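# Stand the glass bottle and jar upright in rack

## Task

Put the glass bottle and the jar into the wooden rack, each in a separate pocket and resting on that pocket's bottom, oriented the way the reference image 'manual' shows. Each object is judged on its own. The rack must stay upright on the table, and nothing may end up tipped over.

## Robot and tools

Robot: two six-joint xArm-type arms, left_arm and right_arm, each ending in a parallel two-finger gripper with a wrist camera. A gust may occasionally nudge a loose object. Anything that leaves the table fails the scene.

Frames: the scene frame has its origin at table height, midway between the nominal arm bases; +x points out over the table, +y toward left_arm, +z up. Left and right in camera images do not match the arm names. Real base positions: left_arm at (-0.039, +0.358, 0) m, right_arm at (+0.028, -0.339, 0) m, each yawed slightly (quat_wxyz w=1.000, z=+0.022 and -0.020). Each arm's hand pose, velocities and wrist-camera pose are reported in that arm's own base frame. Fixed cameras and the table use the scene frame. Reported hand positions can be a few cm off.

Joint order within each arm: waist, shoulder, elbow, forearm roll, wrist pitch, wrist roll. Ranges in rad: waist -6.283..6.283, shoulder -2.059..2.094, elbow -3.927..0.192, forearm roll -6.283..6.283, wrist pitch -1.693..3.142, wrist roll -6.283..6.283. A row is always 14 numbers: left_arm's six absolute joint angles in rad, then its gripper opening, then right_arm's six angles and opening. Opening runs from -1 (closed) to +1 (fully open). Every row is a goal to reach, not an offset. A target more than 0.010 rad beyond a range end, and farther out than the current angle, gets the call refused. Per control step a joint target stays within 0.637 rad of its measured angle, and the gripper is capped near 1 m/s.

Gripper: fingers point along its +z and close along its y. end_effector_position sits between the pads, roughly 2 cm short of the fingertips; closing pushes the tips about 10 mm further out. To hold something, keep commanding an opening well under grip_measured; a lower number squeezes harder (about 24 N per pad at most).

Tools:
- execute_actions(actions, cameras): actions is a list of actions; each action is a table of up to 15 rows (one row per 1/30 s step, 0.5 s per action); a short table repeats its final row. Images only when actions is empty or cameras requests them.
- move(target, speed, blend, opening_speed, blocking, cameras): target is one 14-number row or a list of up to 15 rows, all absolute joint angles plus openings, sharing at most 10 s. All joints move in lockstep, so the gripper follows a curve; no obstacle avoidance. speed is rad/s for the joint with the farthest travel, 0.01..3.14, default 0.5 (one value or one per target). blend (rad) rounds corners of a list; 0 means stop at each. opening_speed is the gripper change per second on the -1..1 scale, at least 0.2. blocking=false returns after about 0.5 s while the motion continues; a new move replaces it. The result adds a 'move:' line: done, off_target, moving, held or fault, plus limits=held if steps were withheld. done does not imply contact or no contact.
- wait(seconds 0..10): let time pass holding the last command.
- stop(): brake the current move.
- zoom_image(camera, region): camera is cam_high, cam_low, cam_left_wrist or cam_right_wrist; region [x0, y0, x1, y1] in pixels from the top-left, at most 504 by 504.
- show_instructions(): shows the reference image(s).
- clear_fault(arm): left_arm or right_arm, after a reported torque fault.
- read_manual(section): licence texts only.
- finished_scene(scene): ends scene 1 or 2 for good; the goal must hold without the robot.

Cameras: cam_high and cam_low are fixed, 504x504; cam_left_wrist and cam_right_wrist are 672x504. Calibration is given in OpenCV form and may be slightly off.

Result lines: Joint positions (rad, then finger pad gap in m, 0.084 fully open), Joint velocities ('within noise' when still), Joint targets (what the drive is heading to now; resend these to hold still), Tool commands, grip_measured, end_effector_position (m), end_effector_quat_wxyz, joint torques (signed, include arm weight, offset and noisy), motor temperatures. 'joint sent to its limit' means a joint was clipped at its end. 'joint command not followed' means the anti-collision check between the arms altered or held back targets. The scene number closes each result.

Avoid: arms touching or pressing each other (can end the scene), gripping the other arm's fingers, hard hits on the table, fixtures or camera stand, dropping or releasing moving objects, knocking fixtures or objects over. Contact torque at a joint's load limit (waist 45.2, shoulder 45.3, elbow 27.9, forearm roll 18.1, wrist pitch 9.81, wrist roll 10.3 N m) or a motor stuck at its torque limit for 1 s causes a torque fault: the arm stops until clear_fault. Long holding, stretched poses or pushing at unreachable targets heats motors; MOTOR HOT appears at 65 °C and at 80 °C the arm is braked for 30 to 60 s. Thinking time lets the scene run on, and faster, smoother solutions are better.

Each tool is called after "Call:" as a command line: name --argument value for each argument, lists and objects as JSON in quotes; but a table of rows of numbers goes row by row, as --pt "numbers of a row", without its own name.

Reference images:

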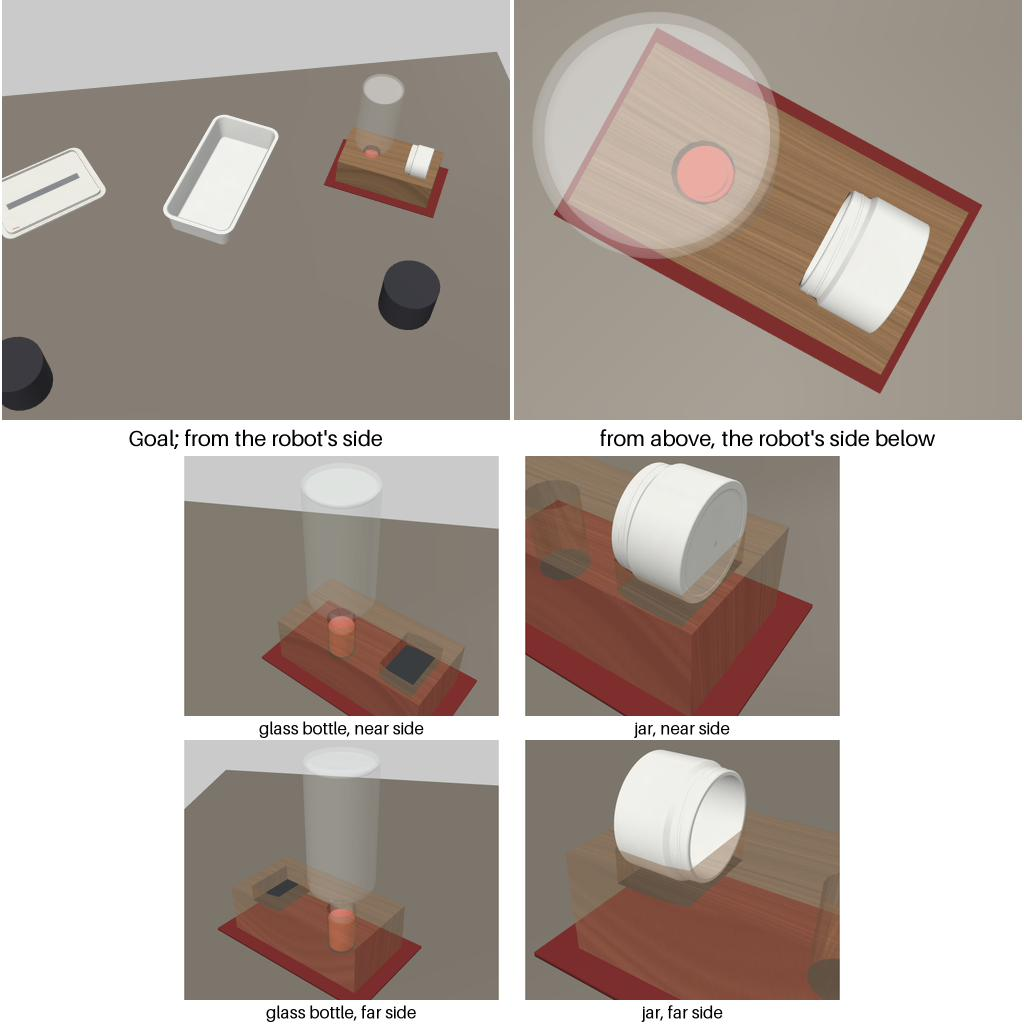

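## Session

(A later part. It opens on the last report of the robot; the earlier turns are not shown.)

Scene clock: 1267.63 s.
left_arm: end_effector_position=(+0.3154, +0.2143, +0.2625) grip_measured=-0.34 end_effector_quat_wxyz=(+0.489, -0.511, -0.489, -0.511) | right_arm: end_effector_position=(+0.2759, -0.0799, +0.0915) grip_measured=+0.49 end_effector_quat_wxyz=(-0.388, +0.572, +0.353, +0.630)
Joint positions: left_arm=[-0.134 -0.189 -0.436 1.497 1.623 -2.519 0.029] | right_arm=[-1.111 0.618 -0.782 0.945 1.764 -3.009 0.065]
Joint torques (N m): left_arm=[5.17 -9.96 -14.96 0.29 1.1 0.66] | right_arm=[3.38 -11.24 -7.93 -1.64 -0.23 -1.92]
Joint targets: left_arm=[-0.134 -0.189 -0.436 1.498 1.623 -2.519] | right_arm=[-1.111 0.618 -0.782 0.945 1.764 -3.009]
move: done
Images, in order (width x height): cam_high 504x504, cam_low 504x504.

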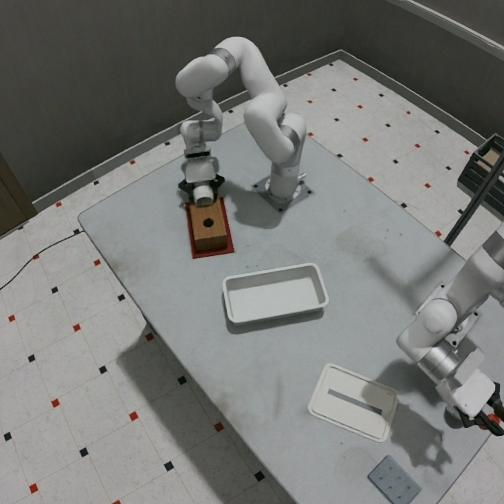

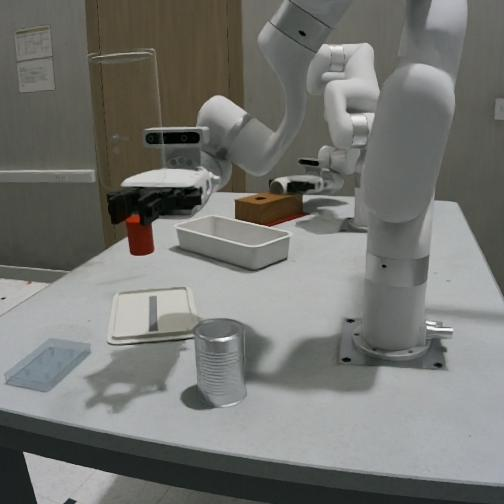

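Call:
move --pt "-0.1337 -0.1894 -0.4363 1.4975 1.6232 -2.519 -1.0 -1.1105 0.6254 -0.7857 0.9442 1.7614 -3.0117 -0.5" --pt "-0.1337 -0.1894 -0.4363 1.4975 1.6232 -2.519 -1.0 -1.1105 0.6254 -0.7857 0.9442 1.7614 -3.0117 1.0" --speed '[0.03, 0.03]' --opening_speed 0.6 --cameras '["cam_high", "cam_low"]'

Call:
zoom_image --camera "cam_high" --region '[182, 176, 232, 226]'

Call:
zoom_image --camera "cam_low" --region '[260, 165, 310, 215]'

Scene clock: 1280.03 s.
left_arm: end_effector_position=(+0.3154, +0.2143, +0.2625) grip_measured=-0.34 end_effector_quat_wxyz=(+0.489, -0.511, -0.489, -0.511) | right_arm: end_effector_position=(+0.2759, -0.0799, +0.0895) grip_measured=+1.00 end_effector_quat_wxyz=(-0.388, +0.572, +0.353, +0.630)
Joint positions: left_arm=[-0.134 -0.189 -0.436 1.497 1.623 -2.519 0.029] | right_arm=[-1.11 0.625 -0.786 0.944 1.761 -3.012 0.084]
Joint torques (N m): left_arm=[4.98 -9.8 -14.95 0.37 1.05 0.6] | right_arm=[2.26 -13.24 -8.18 -1.5 0.79 -1.65]
Joint targets: left_arm=[-0.134 -0.189 -0.436 1.498 1.623 -2.519] | right_arm=[-1.111 0.625 -0.786 0.944 1.761 -3.012]
move: done
Images, in order (width x height): cam_high 504x504, cam_low 504x504.

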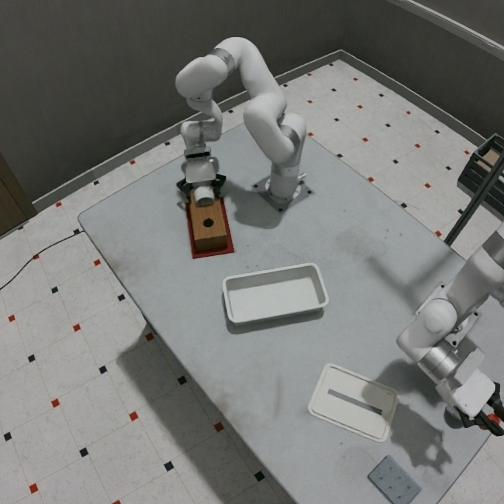

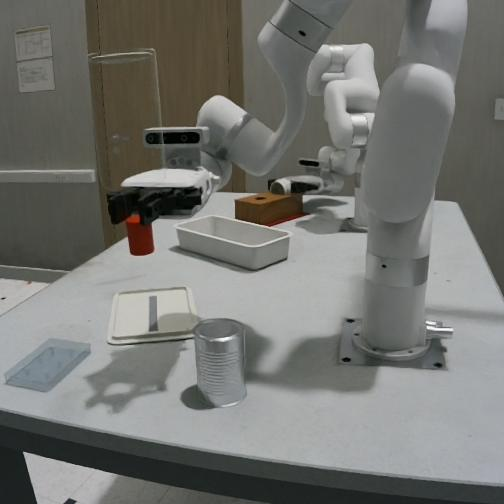

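Scaled by 10.080 from the camera's 504x504 image, which has a finer 720x720 frame.

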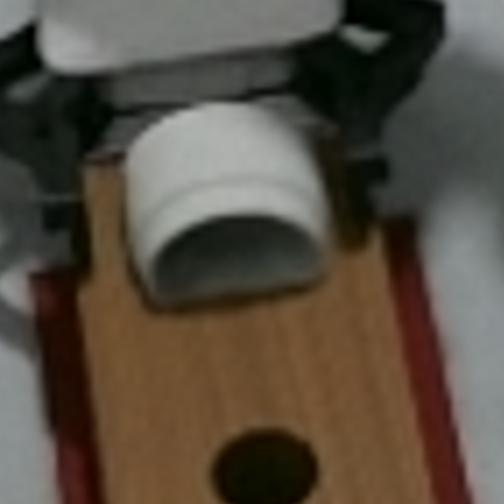

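Scaled by 10.080 from the camera's 504x504 image, which has a finer 720x720 frame.

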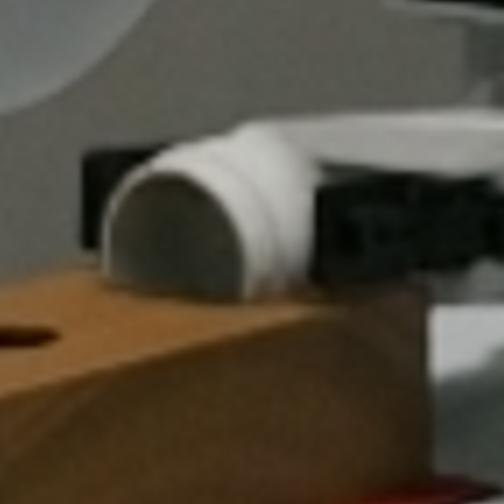

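Call:
move --pt "-0.1337 -0.1894 -0.4363 1.4975 1.6232 -2.519 -1.0 -1.3029 0.7208 -1.042 0.780 1.901 -2.917 1.0" --pt "-1.1851 0.8029 -1.6127 2.647 0.8247 -2.791 -1.0 -0.9896 0.3098 -1.1886 0.5995 1.664 -2.583 1.0" --speed '[0.25, 0.6]' --cameras '["all"]'

Scene clock: 1329.63 s.
left_arm: end_effector_position=(+0.3551, -0.7064, +0.1747) grip_measured=-0.34 end_effector_quat_wxyz=(+0.285, +0.647, -0.285, +0.647) | right_arm: end_effector_position=(+0.3166, -0.2173, +0.1657) grip_measured=+1.00 end_effector_quat_wxyz=(-0.297, +0.679, +0.570, +0.354)
Joint positions: left_arm=[-1.185 0.803 -1.613 2.647 0.825 -2.791 0.029] | right_arm=[-0.99 0.31 -1.189 0.6 1.664 -2.583 0.084]
Joint torques (N m): left_arm=[-6.02 -29.45 -24.33 2.94 1.02 -1.94] | right_arm=[2.55 -22.87 -17.93 -1.56 -0.86 2.09]
Joint targets: left_arm=[-1.185 0.803 -1.613 2.647 0.825 -2.791] | right_arm=[-0.990 0.310 -1.189 0.599 1.664 -2.583]
move: done
camera_calibration:
cam_left_wrist: T_world_to_cam=[[-0.730588, -0.682808, -0.00391003, -0.191036], [0.00604347, -0.000740068, -0.999981, 0.23983], [0.682792, -0.730598, 0.00466721, -0.628933], [0, 0, 0, 1]] pos_world=[0.288413, -0.58976, 0.242014]
cam_right_wrist: T_world_to_cam=[[0.985196, -0.171099, 0.0106358, -0.320166], [-0.087292, -0.554094, -0.827865, 0.115292], [0.14754, 0.814681, -0.560827, 0.354221], [0, 0, 0, 1]] pos_world=[0.273229, -0.279475, 0.297508]

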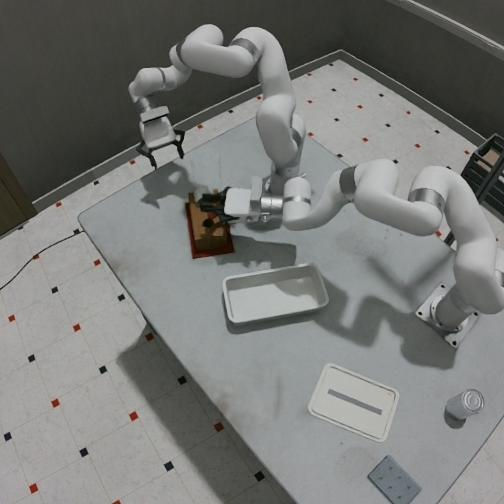

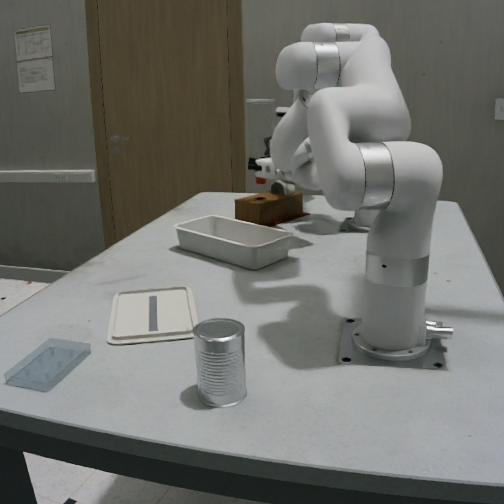

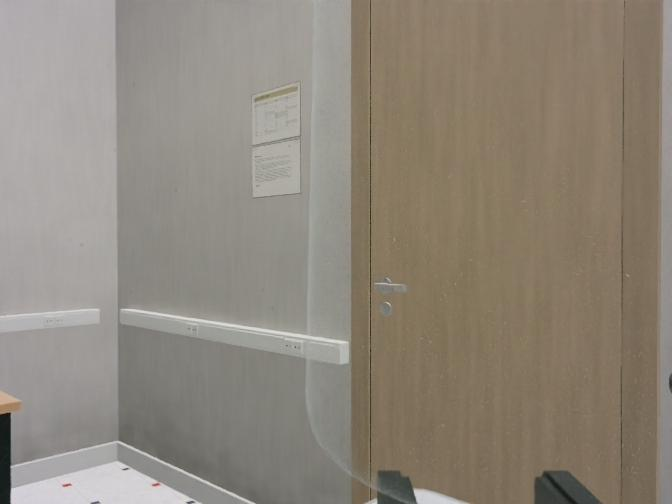

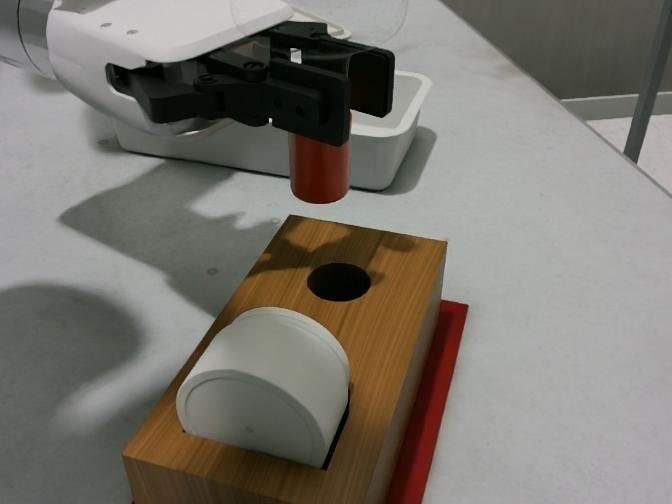

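Call:
zoom_image --camera "cam_high" --region '[170, 170, 260, 260]'

Call:
zoom_image --camera "cam_low" --region '[220, 90, 330, 230]'

Call:
zoom_image --camera "cam_right_wrist" --region '[230, 80, 450, 310]'

Scaled by 5.600 from the camera's 504x504 image, which has a finer 720x720 frame.

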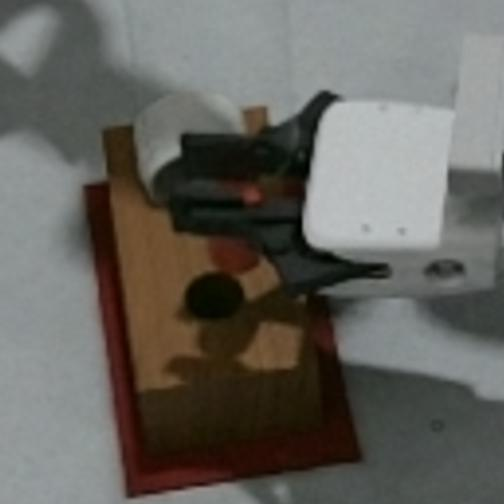

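Scaled by 3.600 from the camera's 504x504 image, which has a finer 720x720 frame.

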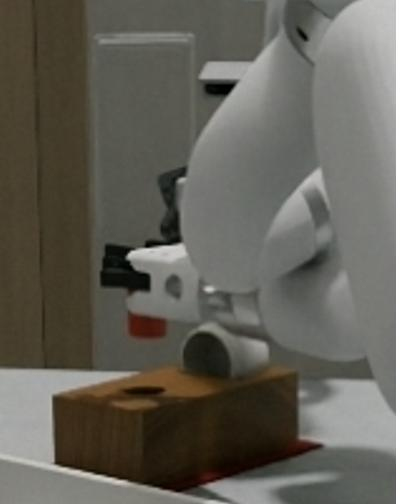

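Scaled by 2.191 from the camera's 672x504 image, which has a finer 960x720 frame.

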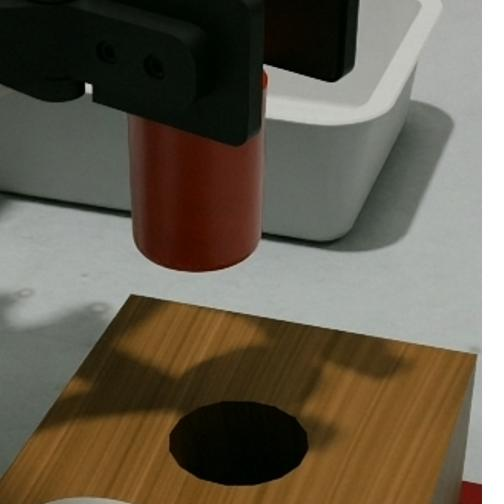

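Call:
move --pt "-1.1811 0.8617 -1.7157 2.632 0.7845 -2.7593 -1.0 -0.9896 0.3098 -1.1886 0.5995 1.664 -2.583 1.0" --pt "-1.1855 0.9242 -1.7349 2.646 0.8240 -2.7937 -1.0 -0.9896 0.3098 -1.1886 0.5995 1.664 -2.583 1.0" --speed '[0.2, 0.2]' --blend '[0.02, 0]' --cameras '["cam_high", "cam_right_wrist", "cam_low"]'

Call:
zoom_image --camera "cam_high" --region '[190, 200, 240, 250]'

Call:
zoom_image --camera "cam_right_wrist" --region '[250, 150, 450, 330]'

Scene clock: 1386.80 s.
left_arm: end_effector_position=(+0.3614, -0.7229, +0.1446) grip_measured=-0.34 end_effector_quat_wxyz=(+0.286, +0.648, -0.283, +0.647) | right_arm: end_effector_position=(+0.3166, -0.2173, +0.1658) grip_measured=+1.00 end_effector_quat_wxyz=(-0.297, +0.679, +0.570, +0.354)
Joint positions: left_arm=[-1.185 0.924 -1.735 2.646 0.824 -2.794 0.029] | right_arm=[-0.99 0.31 -1.189 0.599 1.664 -2.583 0.084]
Joint torques (N m): left_arm=[-5.92 -31.09 -24.67 0.95 6.86 -2.01] | right_arm=[2.54 -22.92 -17.86 -1.26 -1.07 2.12]
Motor temperatures (°C): left_arm=[40 50 67 32 37 42] | right_arm=[37 46 46 41 40 39]
Joint targets: left_arm=[-1.186 0.924 -1.735 2.646 0.824 -2.794] | right_arm=[-0.990 0.310 -1.189 0.599 1.664 -2.583]
MOTOR HOT: the elbow of the left arm reports 67 °C; the controller stops that arm at 80 °C. To cool a motor, set the load down, stop pushing, or move to a pose that needs little force. At that limit the left arm can sag while its brakes close.
move: done
camera_calibration:
cam_right_wrist: T_world_to_cam=[[0.985204, -0.171047, 0.0107398, -0.320185], [-0.0871863, -0.554158, -0.827833, 0.115235], [0.14755, 0.814648, -0.560872, 0.354223], [0, 0, 0, 1]] pos_world=[0.273229, -0.279475, 0.297508]
Images, in order (width x height): cam_high 504x504, cam_low 504x504, cam_right_wrist 672x504.

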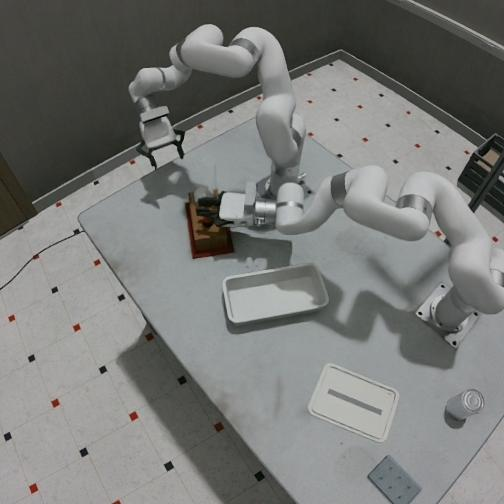

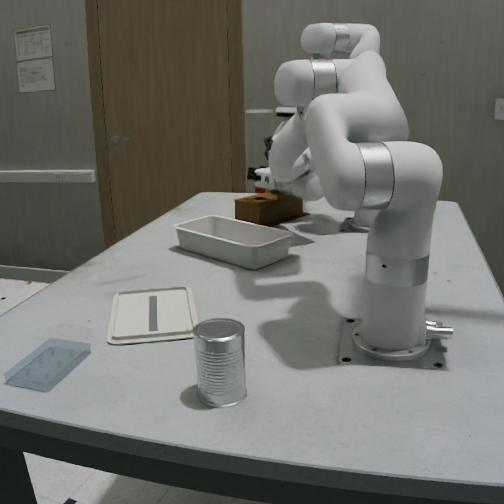

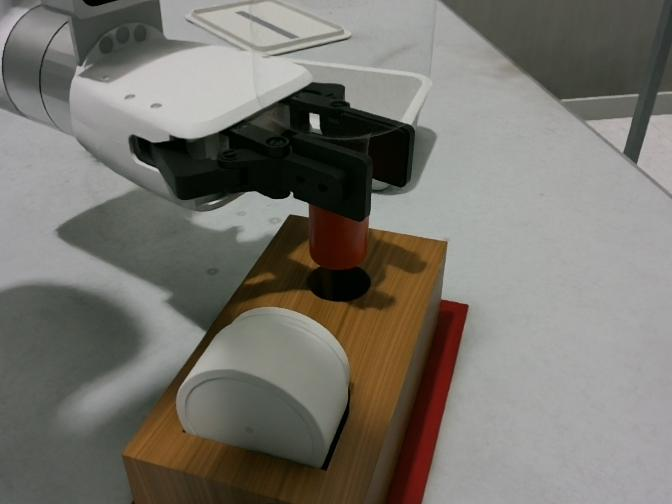

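Scaled by 10.080 from the camera's 504x504 image, which has a finer 720x720 frame.

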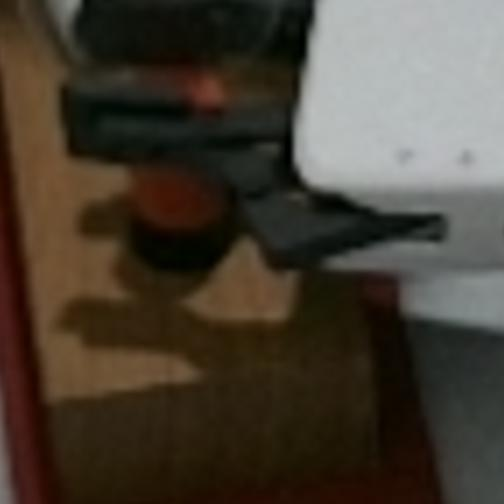

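Scaled by 2.520 from the camera's 672x504 image, which has a finer 960x720 frame.

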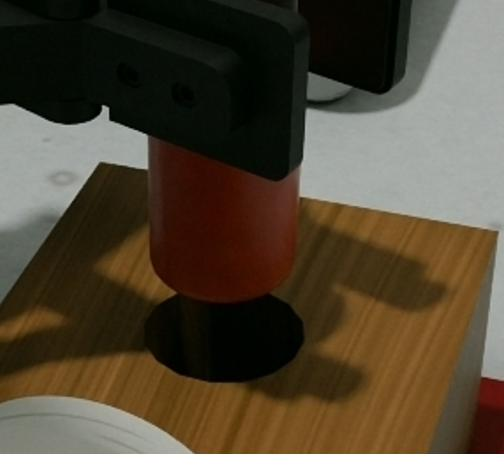

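Call:
move --target '[-1.1887, 0.9598, -1.7549, 2.6487, 0.8388, -2.7972, -1.0, -0.9896, 0.3098, -1.1886, 0.5995, 1.664, -2.583, 1.0]' --speed 0.08 --cameras '["cam_high", "cam_right_wrist"]'

Call:
zoom_image --camera "cam_high" --region '[190, 200, 240, 250]'

Call:
zoom_image --camera "cam_right_wrist" --region '[270, 200, 410, 330]'

Scene clock: 1412.23 s.
left_arm: end_effector_position=(+0.3607, -0.7247, +0.1304) grip_measured=-0.34 end_effector_quat_wxyz=(+0.285, +0.647, -0.285, +0.647) | right_arm: end_effector_position=(+0.3166, -0.2173, +0.1658) grip_measured=+1.00 end_effector_quat_wxyz=(-0.297, +0.679, +0.570, +0.354)
Joint positions: left_arm=[-1.189 0.96 -1.755 2.649 0.839 -2.797 0.029] | right_arm=[-0.99 0.31 -1.189 0.599 1.664 -2.583 0.084]
Joint torques (N m): left_arm=[-5.96 -32.05 -24.56 2.58 6.81 -1.88] | right_arm=[3.17 -22.6 -17.68 -1.43 -1.01 2.12]
Motor temperatures (°C): left_arm=[40 51 67 32 39 42] | right_arm=[37 46 47 41 39 40]
Joint targets: left_arm=[-1.189 0.960 -1.755 2.649 0.839 -2.797] | right_arm=[-0.990 0.310 -1.189 0.599 1.664 -2.583]
MOTOR HOT: still on. The elbow of the left arm reports 67 °C.
move: done
camera_calibration:
cam_right_wrist: T_world_to_cam=[[0.985204, -0.171047, 0.0107398, -0.320185], [-0.0871863, -0.554158, -0.827833, 0.115235], [0.14755, 0.814648, -0.560872, 0.354223], [0, 0, 0, 1]] pos_world=[0.273229, -0.279475, 0.297508]
Images, in order (width x height): cam_high 504x504, cam_right_wrist 672x504.

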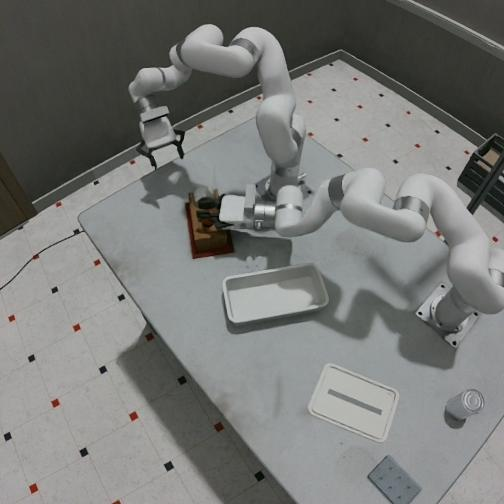

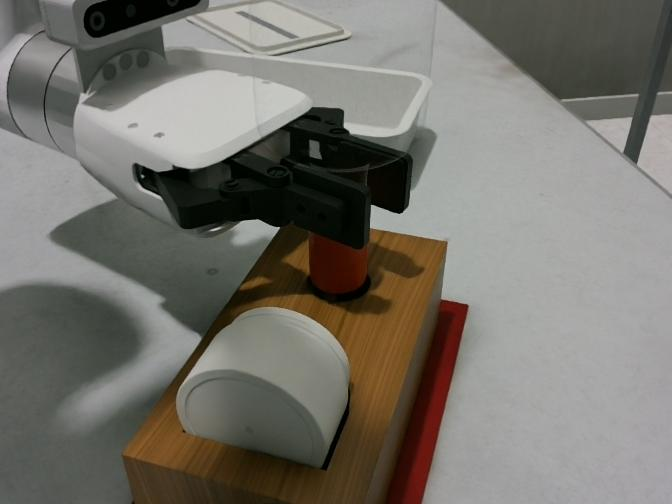

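Scaled by 10.080 from the camera's 504x504 image, which has a finer 720x720 frame.

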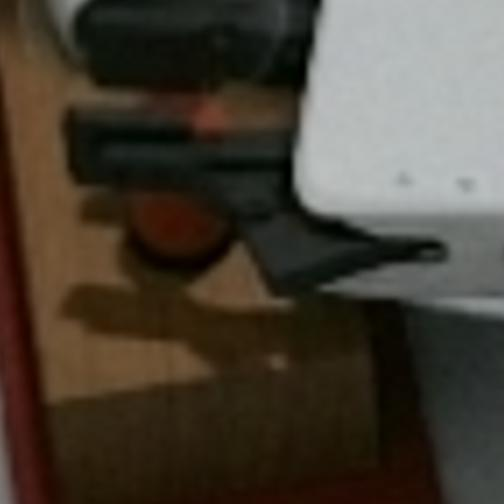

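Scaled by 3.600 from the camera's 672x504 image, which has a finer 960x720 frame.

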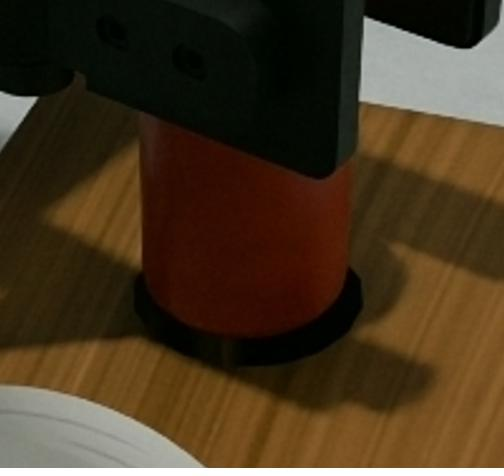

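Call:
move --target '[-1.1893, 0.9735, -1.7611, 2.651, 0.8456, -2.802, -1.0, -0.9896, 0.3098, -1.1886, 0.5995, 1.664, -2.583, 1.0]' --speed 0.03 --cameras '["cam_high", "cam_right_wrist"]'

Call:
zoom_image --camera "cam_right_wrist" --region '[270, 200, 410, 330]'

Scene clock: 1437.00 s.
left_arm: end_effector_position=(+0.3607, -0.7248, +0.1243) grip_measured=-0.34 end_effector_quat_wxyz=(+0.285, +0.647, -0.285, +0.647) | right_arm: end_effector_position=(+0.3166, -0.2173, +0.1658) grip_measured=+1.00 end_effector_quat_wxyz=(-0.297, +0.679, +0.570, +0.354)
Joint positions: left_arm=[-1.189 0.974 -1.761 2.651 0.846 -2.802 0.029] | right_arm=[-0.99 0.31 -1.189 0.599 1.664 -2.583 0.084]
Joint torques (N m): left_arm=[-6.33 -31.42 -23.13 2.53 5.22 -2.11] | right_arm=[2.77 -22.76 -17.56 -1.04 -0.93 1.83]
Motor temperatures (°C): left_arm=[40 52 68 32 41 42] | right_arm=[37 46 47 41 39 40]
Joint targets: left_arm=[-1.189 0.974 -1.761 2.651 0.846 -2.802] | right_arm=[-0.990 0.310 -1.189 0.599 1.664 -2.583]
MOTOR HOT: still on. The elbow of the left arm reports 68 °C.
move: done
camera_calibration:
cam_right_wrist: T_world_to_cam=[[0.985204, -0.171047, 0.0107398, -0.320185], [-0.0871863, -0.554158, -0.827833, 0.115235], [0.14755, 0.814648, -0.560872, 0.354223], [0, 0, 0, 1]] pos_world=[0.273229, -0.279475, 0.297508]
Images, in order (width x height): cam_high 504x504, cam_right_wrist 672x504.

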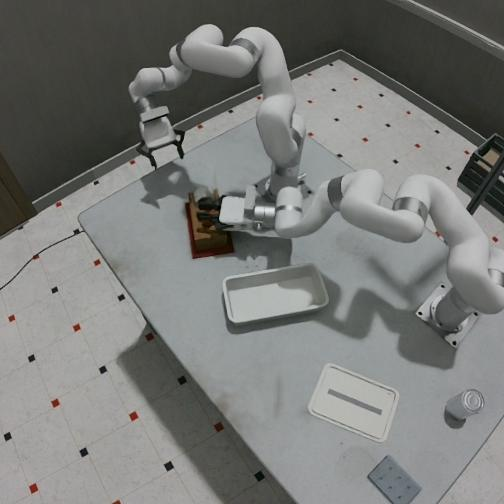

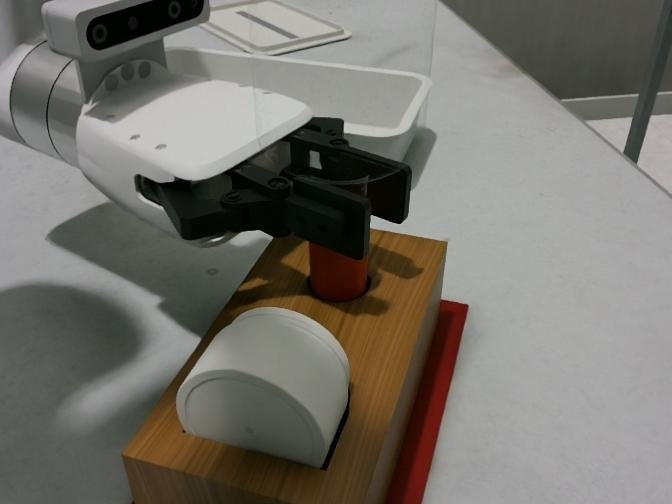

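Scaled by 3.600 from the camera's 672x504 image, which has a finer 960x720 frame.

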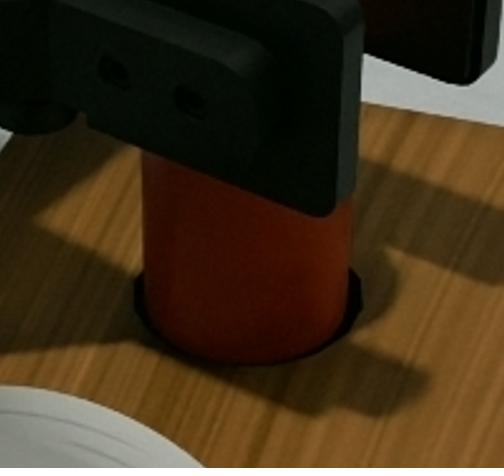

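Call:
move --target '[-1.1907, 1.0053, -1.7757, 2.6564, 0.8613, -2.8131, -1.0, -0.9896, 0.3098, -1.1886, 0.5995, 1.664, -2.583, 1.0]' --speed 0.03 --cameras '["cam_right_wrist"]'

Call:
zoom_image --camera "cam_right_wrist" --region '[270, 200, 410, 330]'

Scene clock: 1445.63 s.
left_arm: end_effector_position=(+0.3606, -0.7249, +0.1106) grip_measured=-0.34 end_effector_quat_wxyz=(+0.286, +0.648, -0.284, +0.647) | right_arm: end_effector_position=(+0.3166, -0.2173, +0.1658) grip_measured=+1.00 end_effector_quat_wxyz=(-0.297, +0.679, +0.570, +0.354)
Joint positions: left_arm=[-1.191 1.005 -1.776 2.656 0.861 -2.813 0.029] | right_arm=[-0.99 0.31 -1.189 0.599 1.664 -2.583 0.084]
Joint torques (N m): left_arm=[-8.56 -31.42 -24.38 2.94 6.25 -2.11] | right_arm=[2.61 -22.54 -17.74 -1.32 -0.85 1.89]
Motor temperatures (°C): left_arm=[40 53 68 32 40 42] | right_arm=[37 46 47 41 39 40]
Joint targets: left_arm=[-1.191 1.005 -1.776 2.656 0.861 -2.813] | right_arm=[-0.990 0.310 -1.189 0.599 1.664 -2.583]
MOTOR HOT: still on. The elbow of the left arm reports 68 °C.
move: done
camera_calibration:
cam_right_wrist: T_world_to_cam=[[0.985204, -0.171047, 0.0107398, -0.320185], [-0.0871863, -0.554158, -0.827833, 0.115235], [0.14755, 0.814648, -0.560872, 0.354223], [0, 0, 0, 1]] pos_world=[0.273229, -0.279475, 0.297508]
Images, in order (width x height): cam_right_wrist 672x504.

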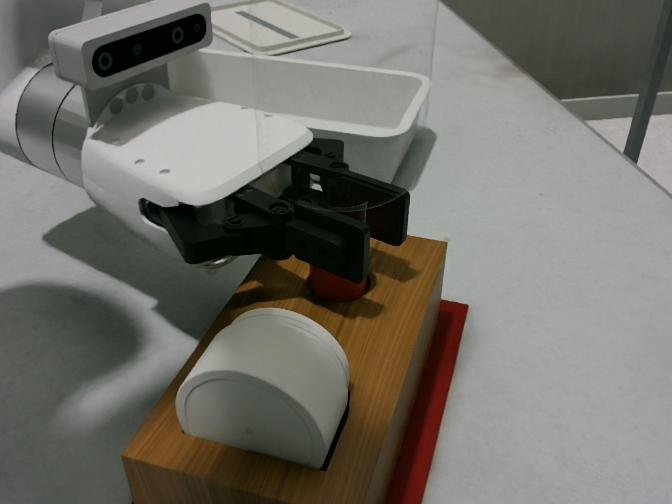

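Scaled by 3.600 from the camera's 672x504 image, which has a finer 960x720 frame.

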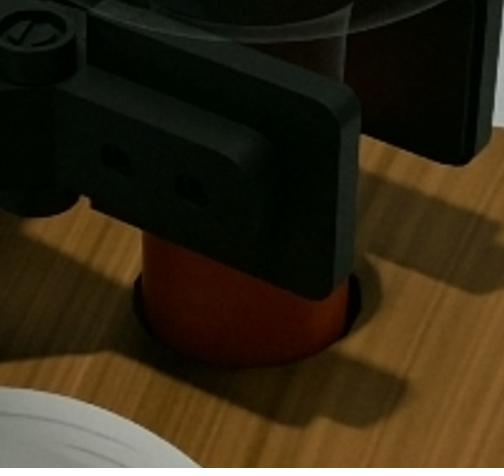

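Call:
move --target '[-1.1919, 1.0542, -1.8012, 2.6643, 0.8826, -2.8236, -1.0, -0.9896, 0.3098, -1.1886, 0.5995, 1.664, -2.583, 1.0]' --speed 0.04 --cameras '["cam_right_wrist", "cam_low"]'

Call:
zoom_image --camera "cam_right_wrist" --region '[250, 180, 430, 330]'

Scene clock: 1453.17 s.
left_arm: end_effector_position=(+0.3608, -0.7251, +0.0912) grip_measured=-0.34 end_effector_quat_wxyz=(+0.285, +0.647, -0.285, +0.648) | right_arm: end_effector_position=(+0.3166, -0.2173, +0.1658) grip_measured=+1.00 end_effector_quat_wxyz=(-0.297, +0.679, +0.570, +0.354)
Joint positions: left_arm=[-1.192 1.053 -1.801 2.664 0.883 -2.824 0.029] | right_arm=[-0.99 0.31 -1.189 0.599 1.664 -2.583 0.084]
Joint torques (N m): left_arm=[-0.63 -5.27 -4.81 1.24 -1.59 -2.77] | right_arm=[2.64 -22.53 -17.79 -1.46 -0.83 1.92]
Motor temperatures (°C): left_arm=[40 53 68 32 40 42] | right_arm=[37 46 47 41 39 40]
Joint targets: left_arm=[-1.192 1.054 -1.801 2.664 0.883 -2.824] | right_arm=[-0.990 0.310 -1.189 0.599 1.664 -2.583]
MOTOR HOT: still on. The elbow of the left arm reports 68 °C.
move: done
camera_calibration:
cam_right_wrist: T_world_to_cam=[[0.985204, -0.171047, 0.0107398, -0.320185], [-0.0871863, -0.554158, -0.827833, 0.115235], [0.14755, 0.814648, -0.560872, 0.354223], [0, 0, 0, 1]] pos_world=[0.273229, -0.279475, 0.297508]
Images, in order (width x height): cam_low 504x504, cam_right_wrist 672x504.

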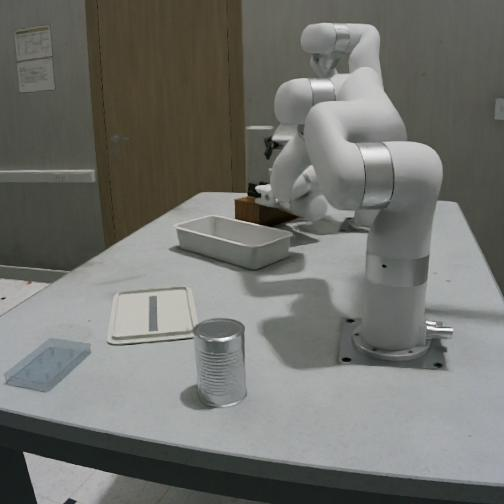

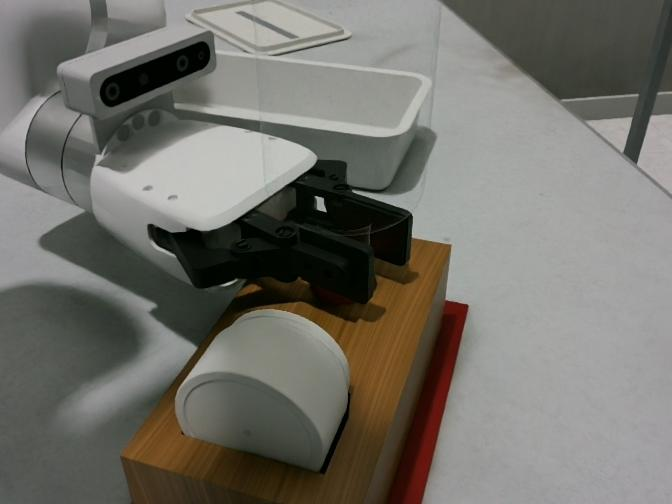

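Scaled by 2.800 from the camera's 672x504 image, which has a finer 960x720 frame.

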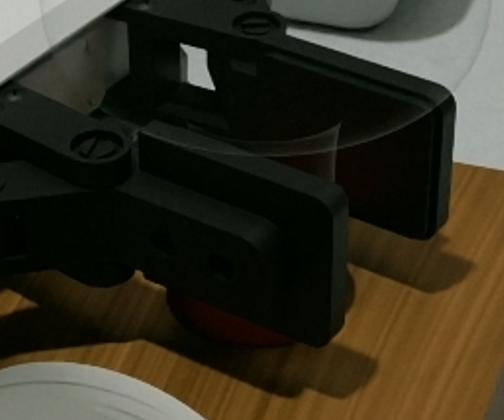

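Call:
move --target '[-1.1918, 1.0493, -1.7986, 2.6635, 0.8805, -2.8226, -1.0, -0.9896, 0.3098, -1.1886, 0.5995, 1.664, -2.583, 1.0]' --speed 0.03 --cameras '["cam_right_wrist", "cam_low", "cam_high"]'

Call:
zoom_image --camera "cam_low" --region '[225, 160, 315, 230]'

Call:
zoom_image --camera "cam_high" --region '[190, 200, 240, 250]'

Scene clock: 1466.83 s.
left_arm: end_effector_position=(+0.3607, -0.7248, +0.0918) grip_measured=-0.34 end_effector_quat_wxyz=(+0.285, +0.647, -0.285, +0.647) | right_arm: end_effector_position=(+0.3166, -0.2173, +0.1658) grip_measured=+1.00 end_effector_quat_wxyz=(-0.297, +0.679, +0.570, +0.354)
Joint positions: left_arm=[-1.192 1.05 -1.798 2.664 0.88 -2.823 0.029] | right_arm=[-0.99 0.31 -1.189 0.599 1.664 -2.583 0.084]
Joint torques (N m): left_arm=[6.71 -23.58 -4.24 -1.25 -4.1 1.01] | right_arm=[2.79 -22.08 -17.85 -1.54 -0.71 2.08]
Motor temperatures (°C): left_arm=[40 50 57 32 41 42] | right_arm=[37 46 47 41 39 40]
Joint targets: left_arm=[-1.192 1.049 -1.799 2.663 0.880 -2.823] | right_arm=[-0.990 0.310 -1.189 0.599 1.664 -2.583]
MOTOR HOT: cleared for the motors of the left arm.
move: done
camera_calibration:
cam_right_wrist: T_world_to_cam=[[0.985204, -0.171047, 0.0107398, -0.320185], [-0.0871863, -0.554158, -0.827833, 0.115235], [0.14755, 0.814648, -0.560872, 0.354223], [0, 0, 0, 1]] pos_world=[0.273229, -0.279475, 0.297508]
Images, in order (width x height): cam_high 504x504, cam_low 504x504, cam_right_wrist 672x504.

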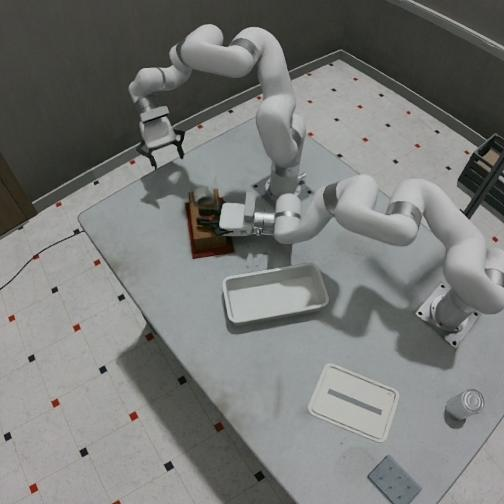

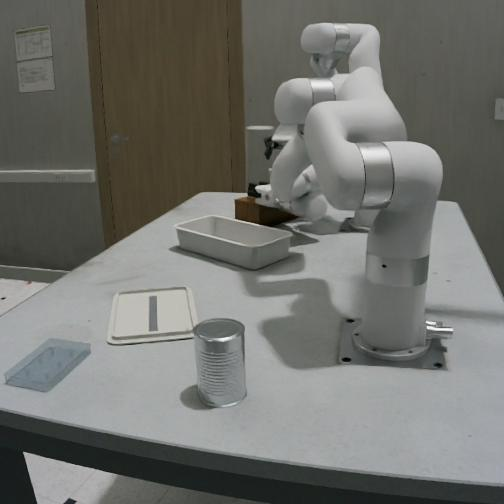

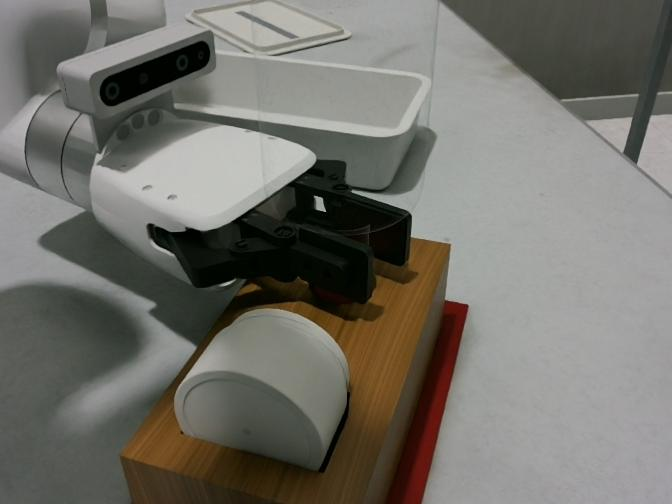

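Scaled by 5.600 from the camera's 504x504 image, which has a finer 720x720 frame.

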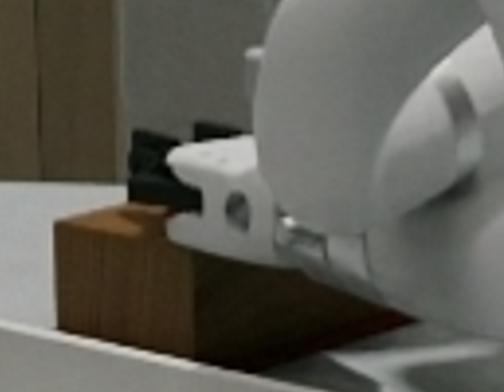

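Scaled by 10.080 from the camera's 504x504 image, which has a finer 720x720 frame.

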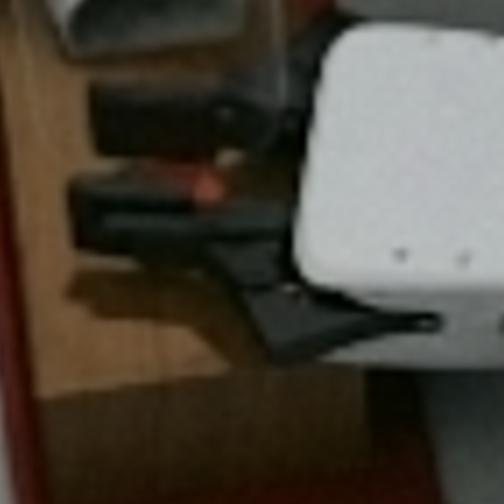

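Call:
move --pt "-1.1917 1.0444 -1.7961 2.6627 0.8783 -2.8215 -1.0 -0.9896 0.3098 -1.1886 0.5995 1.664 -2.583 1.0" --pt "-1.1917 1.0444 -1.7961 2.6627 0.8783 -2.8215 0.3 -0.9896 0.3098 -1.1886 0.5995 1.664 -2.583 1.0" --speed '[0.03, 0.1]' --opening_speed 0.25 --cameras '["cam_right_wrist", "cam_low", "cam_high"]'

Call:
zoom_image --camera "cam_right_wrist" --region '[200, 80, 460, 340]'

Scene clock: 1538.00 s.
left_arm: end_effector_position=(+0.3607, -0.7250, +0.0943) grip_measured=+0.29 end_effector_quat_wxyz=(+0.285, +0.647, -0.285, +0.647) | right_arm: end_effector_position=(+0.3166, -0.2173, +0.1658) grip_measured=+1.00 end_effector_quat_wxyz=(-0.297, +0.679, +0.570, +0.354)
Joint positions: left_arm=[-1.192 1.044 -1.796 2.663 0.878 -2.821 0.056] | right_arm=[-0.99 0.31 -1.189 0.599 1.664 -2.583 0.084]
Joint torques (N m): left_arm=[-6.11 -20.92 -11.77 -1.17 -1.4 1.09] | right_arm=[3.26 -22.35 -17.61 -1.33 -0.88 2.16]
Joint targets: left_arm=[-1.192 1.044 -1.796 2.663 0.878 -2.822] | right_arm=[-0.990 0.310 -1.189 0.599 1.664 -2.583]
move: done
camera_calibration:
cam_right_wrist: T_world_to_cam=[[0.985204, -0.171047, 0.0107398, -0.320185], [-0.0871863, -0.554158, -0.827833, 0.115235], [0.14755, 0.814648, -0.560872, 0.354223], [0, 0, 0, 1]] pos_world=[0.273229, -0.279475, 0.297508]
Images, in order (width x height): cam_high 504x504, cam_low 504x504, cam_right_wrist 672x504.

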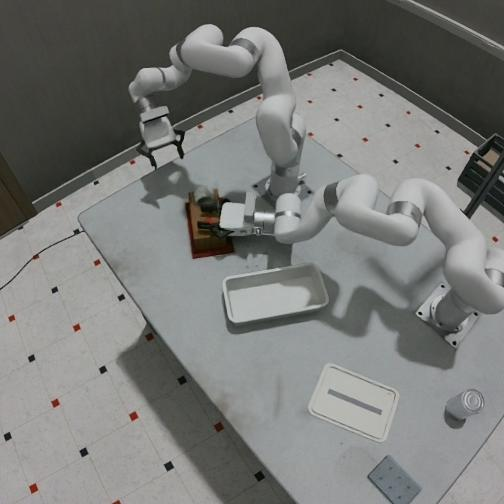

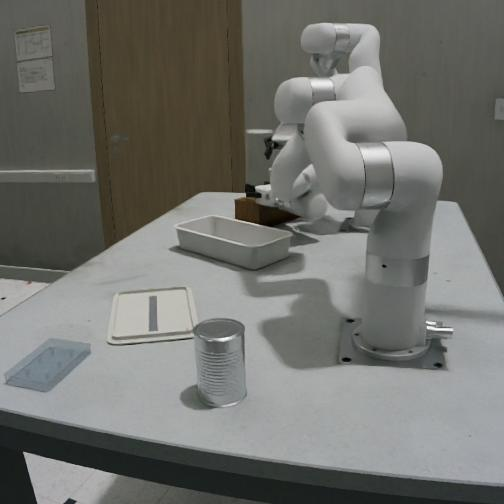

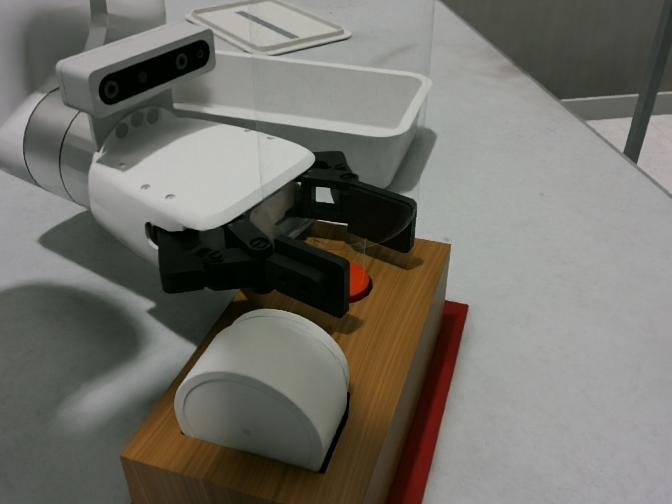

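Scaled by 1.938 from the camera's 672x504 image, which has a finer 960x720 frame.

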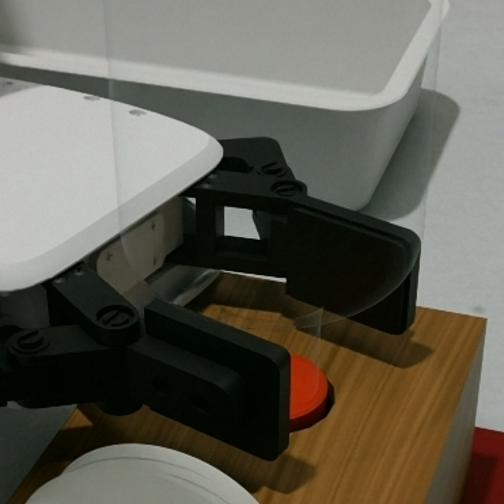

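Call:
move --target '[-1.1917, 1.0444, -1.7961, 2.6627, 0.8783, -2.8215, 1.0, -0.9896, 0.3098, -1.1886, 0.5995, 1.664, -2.583, 1.0]' --speed 0.1 --opening_speed 0.25 --cameras '["cam_right_wrist", "cam_low"]'

Call:
zoom_image --camera "cam_right_wrist" --region '[200, 80, 460, 340]'

Call:
zoom_image --camera "cam_low" --region '[220, 110, 320, 230]'

Scene clock: 1556.57 s.
left_arm: end_effector_position=(+0.3607, -0.7250, +0.0943) grip_measured=+1.00 end_effector_quat_wxyz=(+0.285, +0.647, -0.285, +0.647) | right_arm: end_effector_position=(+0.3166, -0.2173, +0.1658) grip_measured=+1.00 end_effector_quat_wxyz=(-0.297, +0.679, +0.570, +0.354)
Joint positions: left_arm=[-1.192 1.044 -1.796 2.663 0.878 -2.821 0.084] | right_arm=[-0.99 0.31 -1.189 0.599 1.664 -2.583 0.084]
Joint torques (N m): left_arm=[-1.41 -23.16 -13.23 -1.13 -1.39 1.1] | right_arm=[2.86 -22.28 -17.84 -1.44 -0.57 1.96]
Joint targets: left_arm=[-1.192 1.044 -1.796 2.663 0.878 -2.822] | right_arm=[-0.990 0.310 -1.189 0.599 1.664 -2.583]
move: done
camera_calibration:
cam_right_wrist: T_world_to_cam=[[0.985204, -0.171047, 0.0107398, -0.320185], [-0.0871863, -0.554158, -0.827833, 0.115235], [0.14755, 0.814648, -0.560872, 0.354223], [0, 0, 0, 1]] pos_world=[0.273229, -0.279475, 0.297508]
Images, in order (width x height): cam_low 504x504, cam_right_wrist 672x504.

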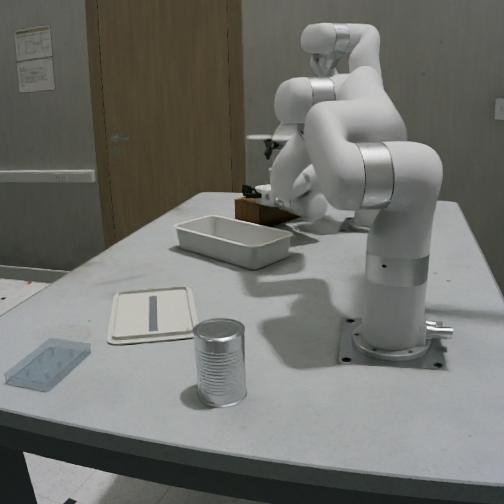

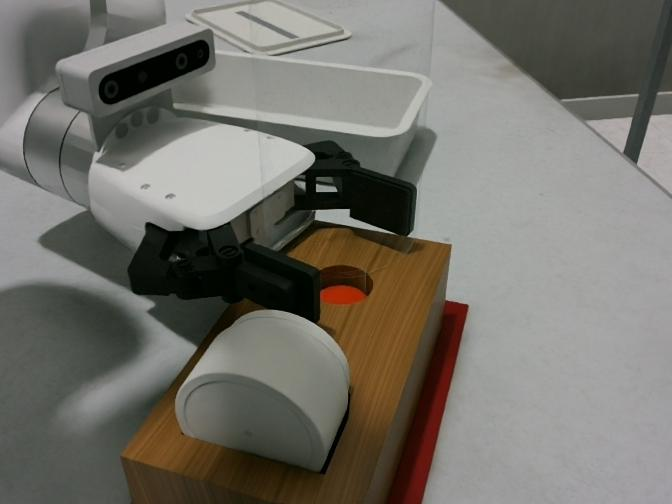

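Scaled by 1.938 from the camera's 672x504 image, which has a finer 960x720 frame.

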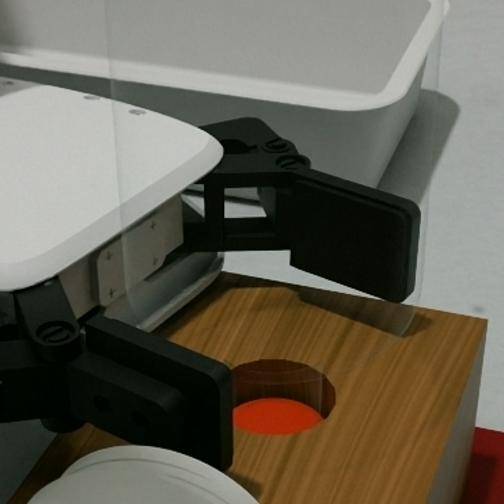

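Scaled by 4.200 from the camera's 504x504 image, which has a finer 720x720 frame.

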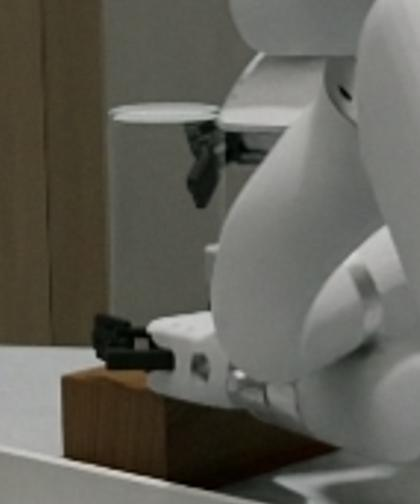

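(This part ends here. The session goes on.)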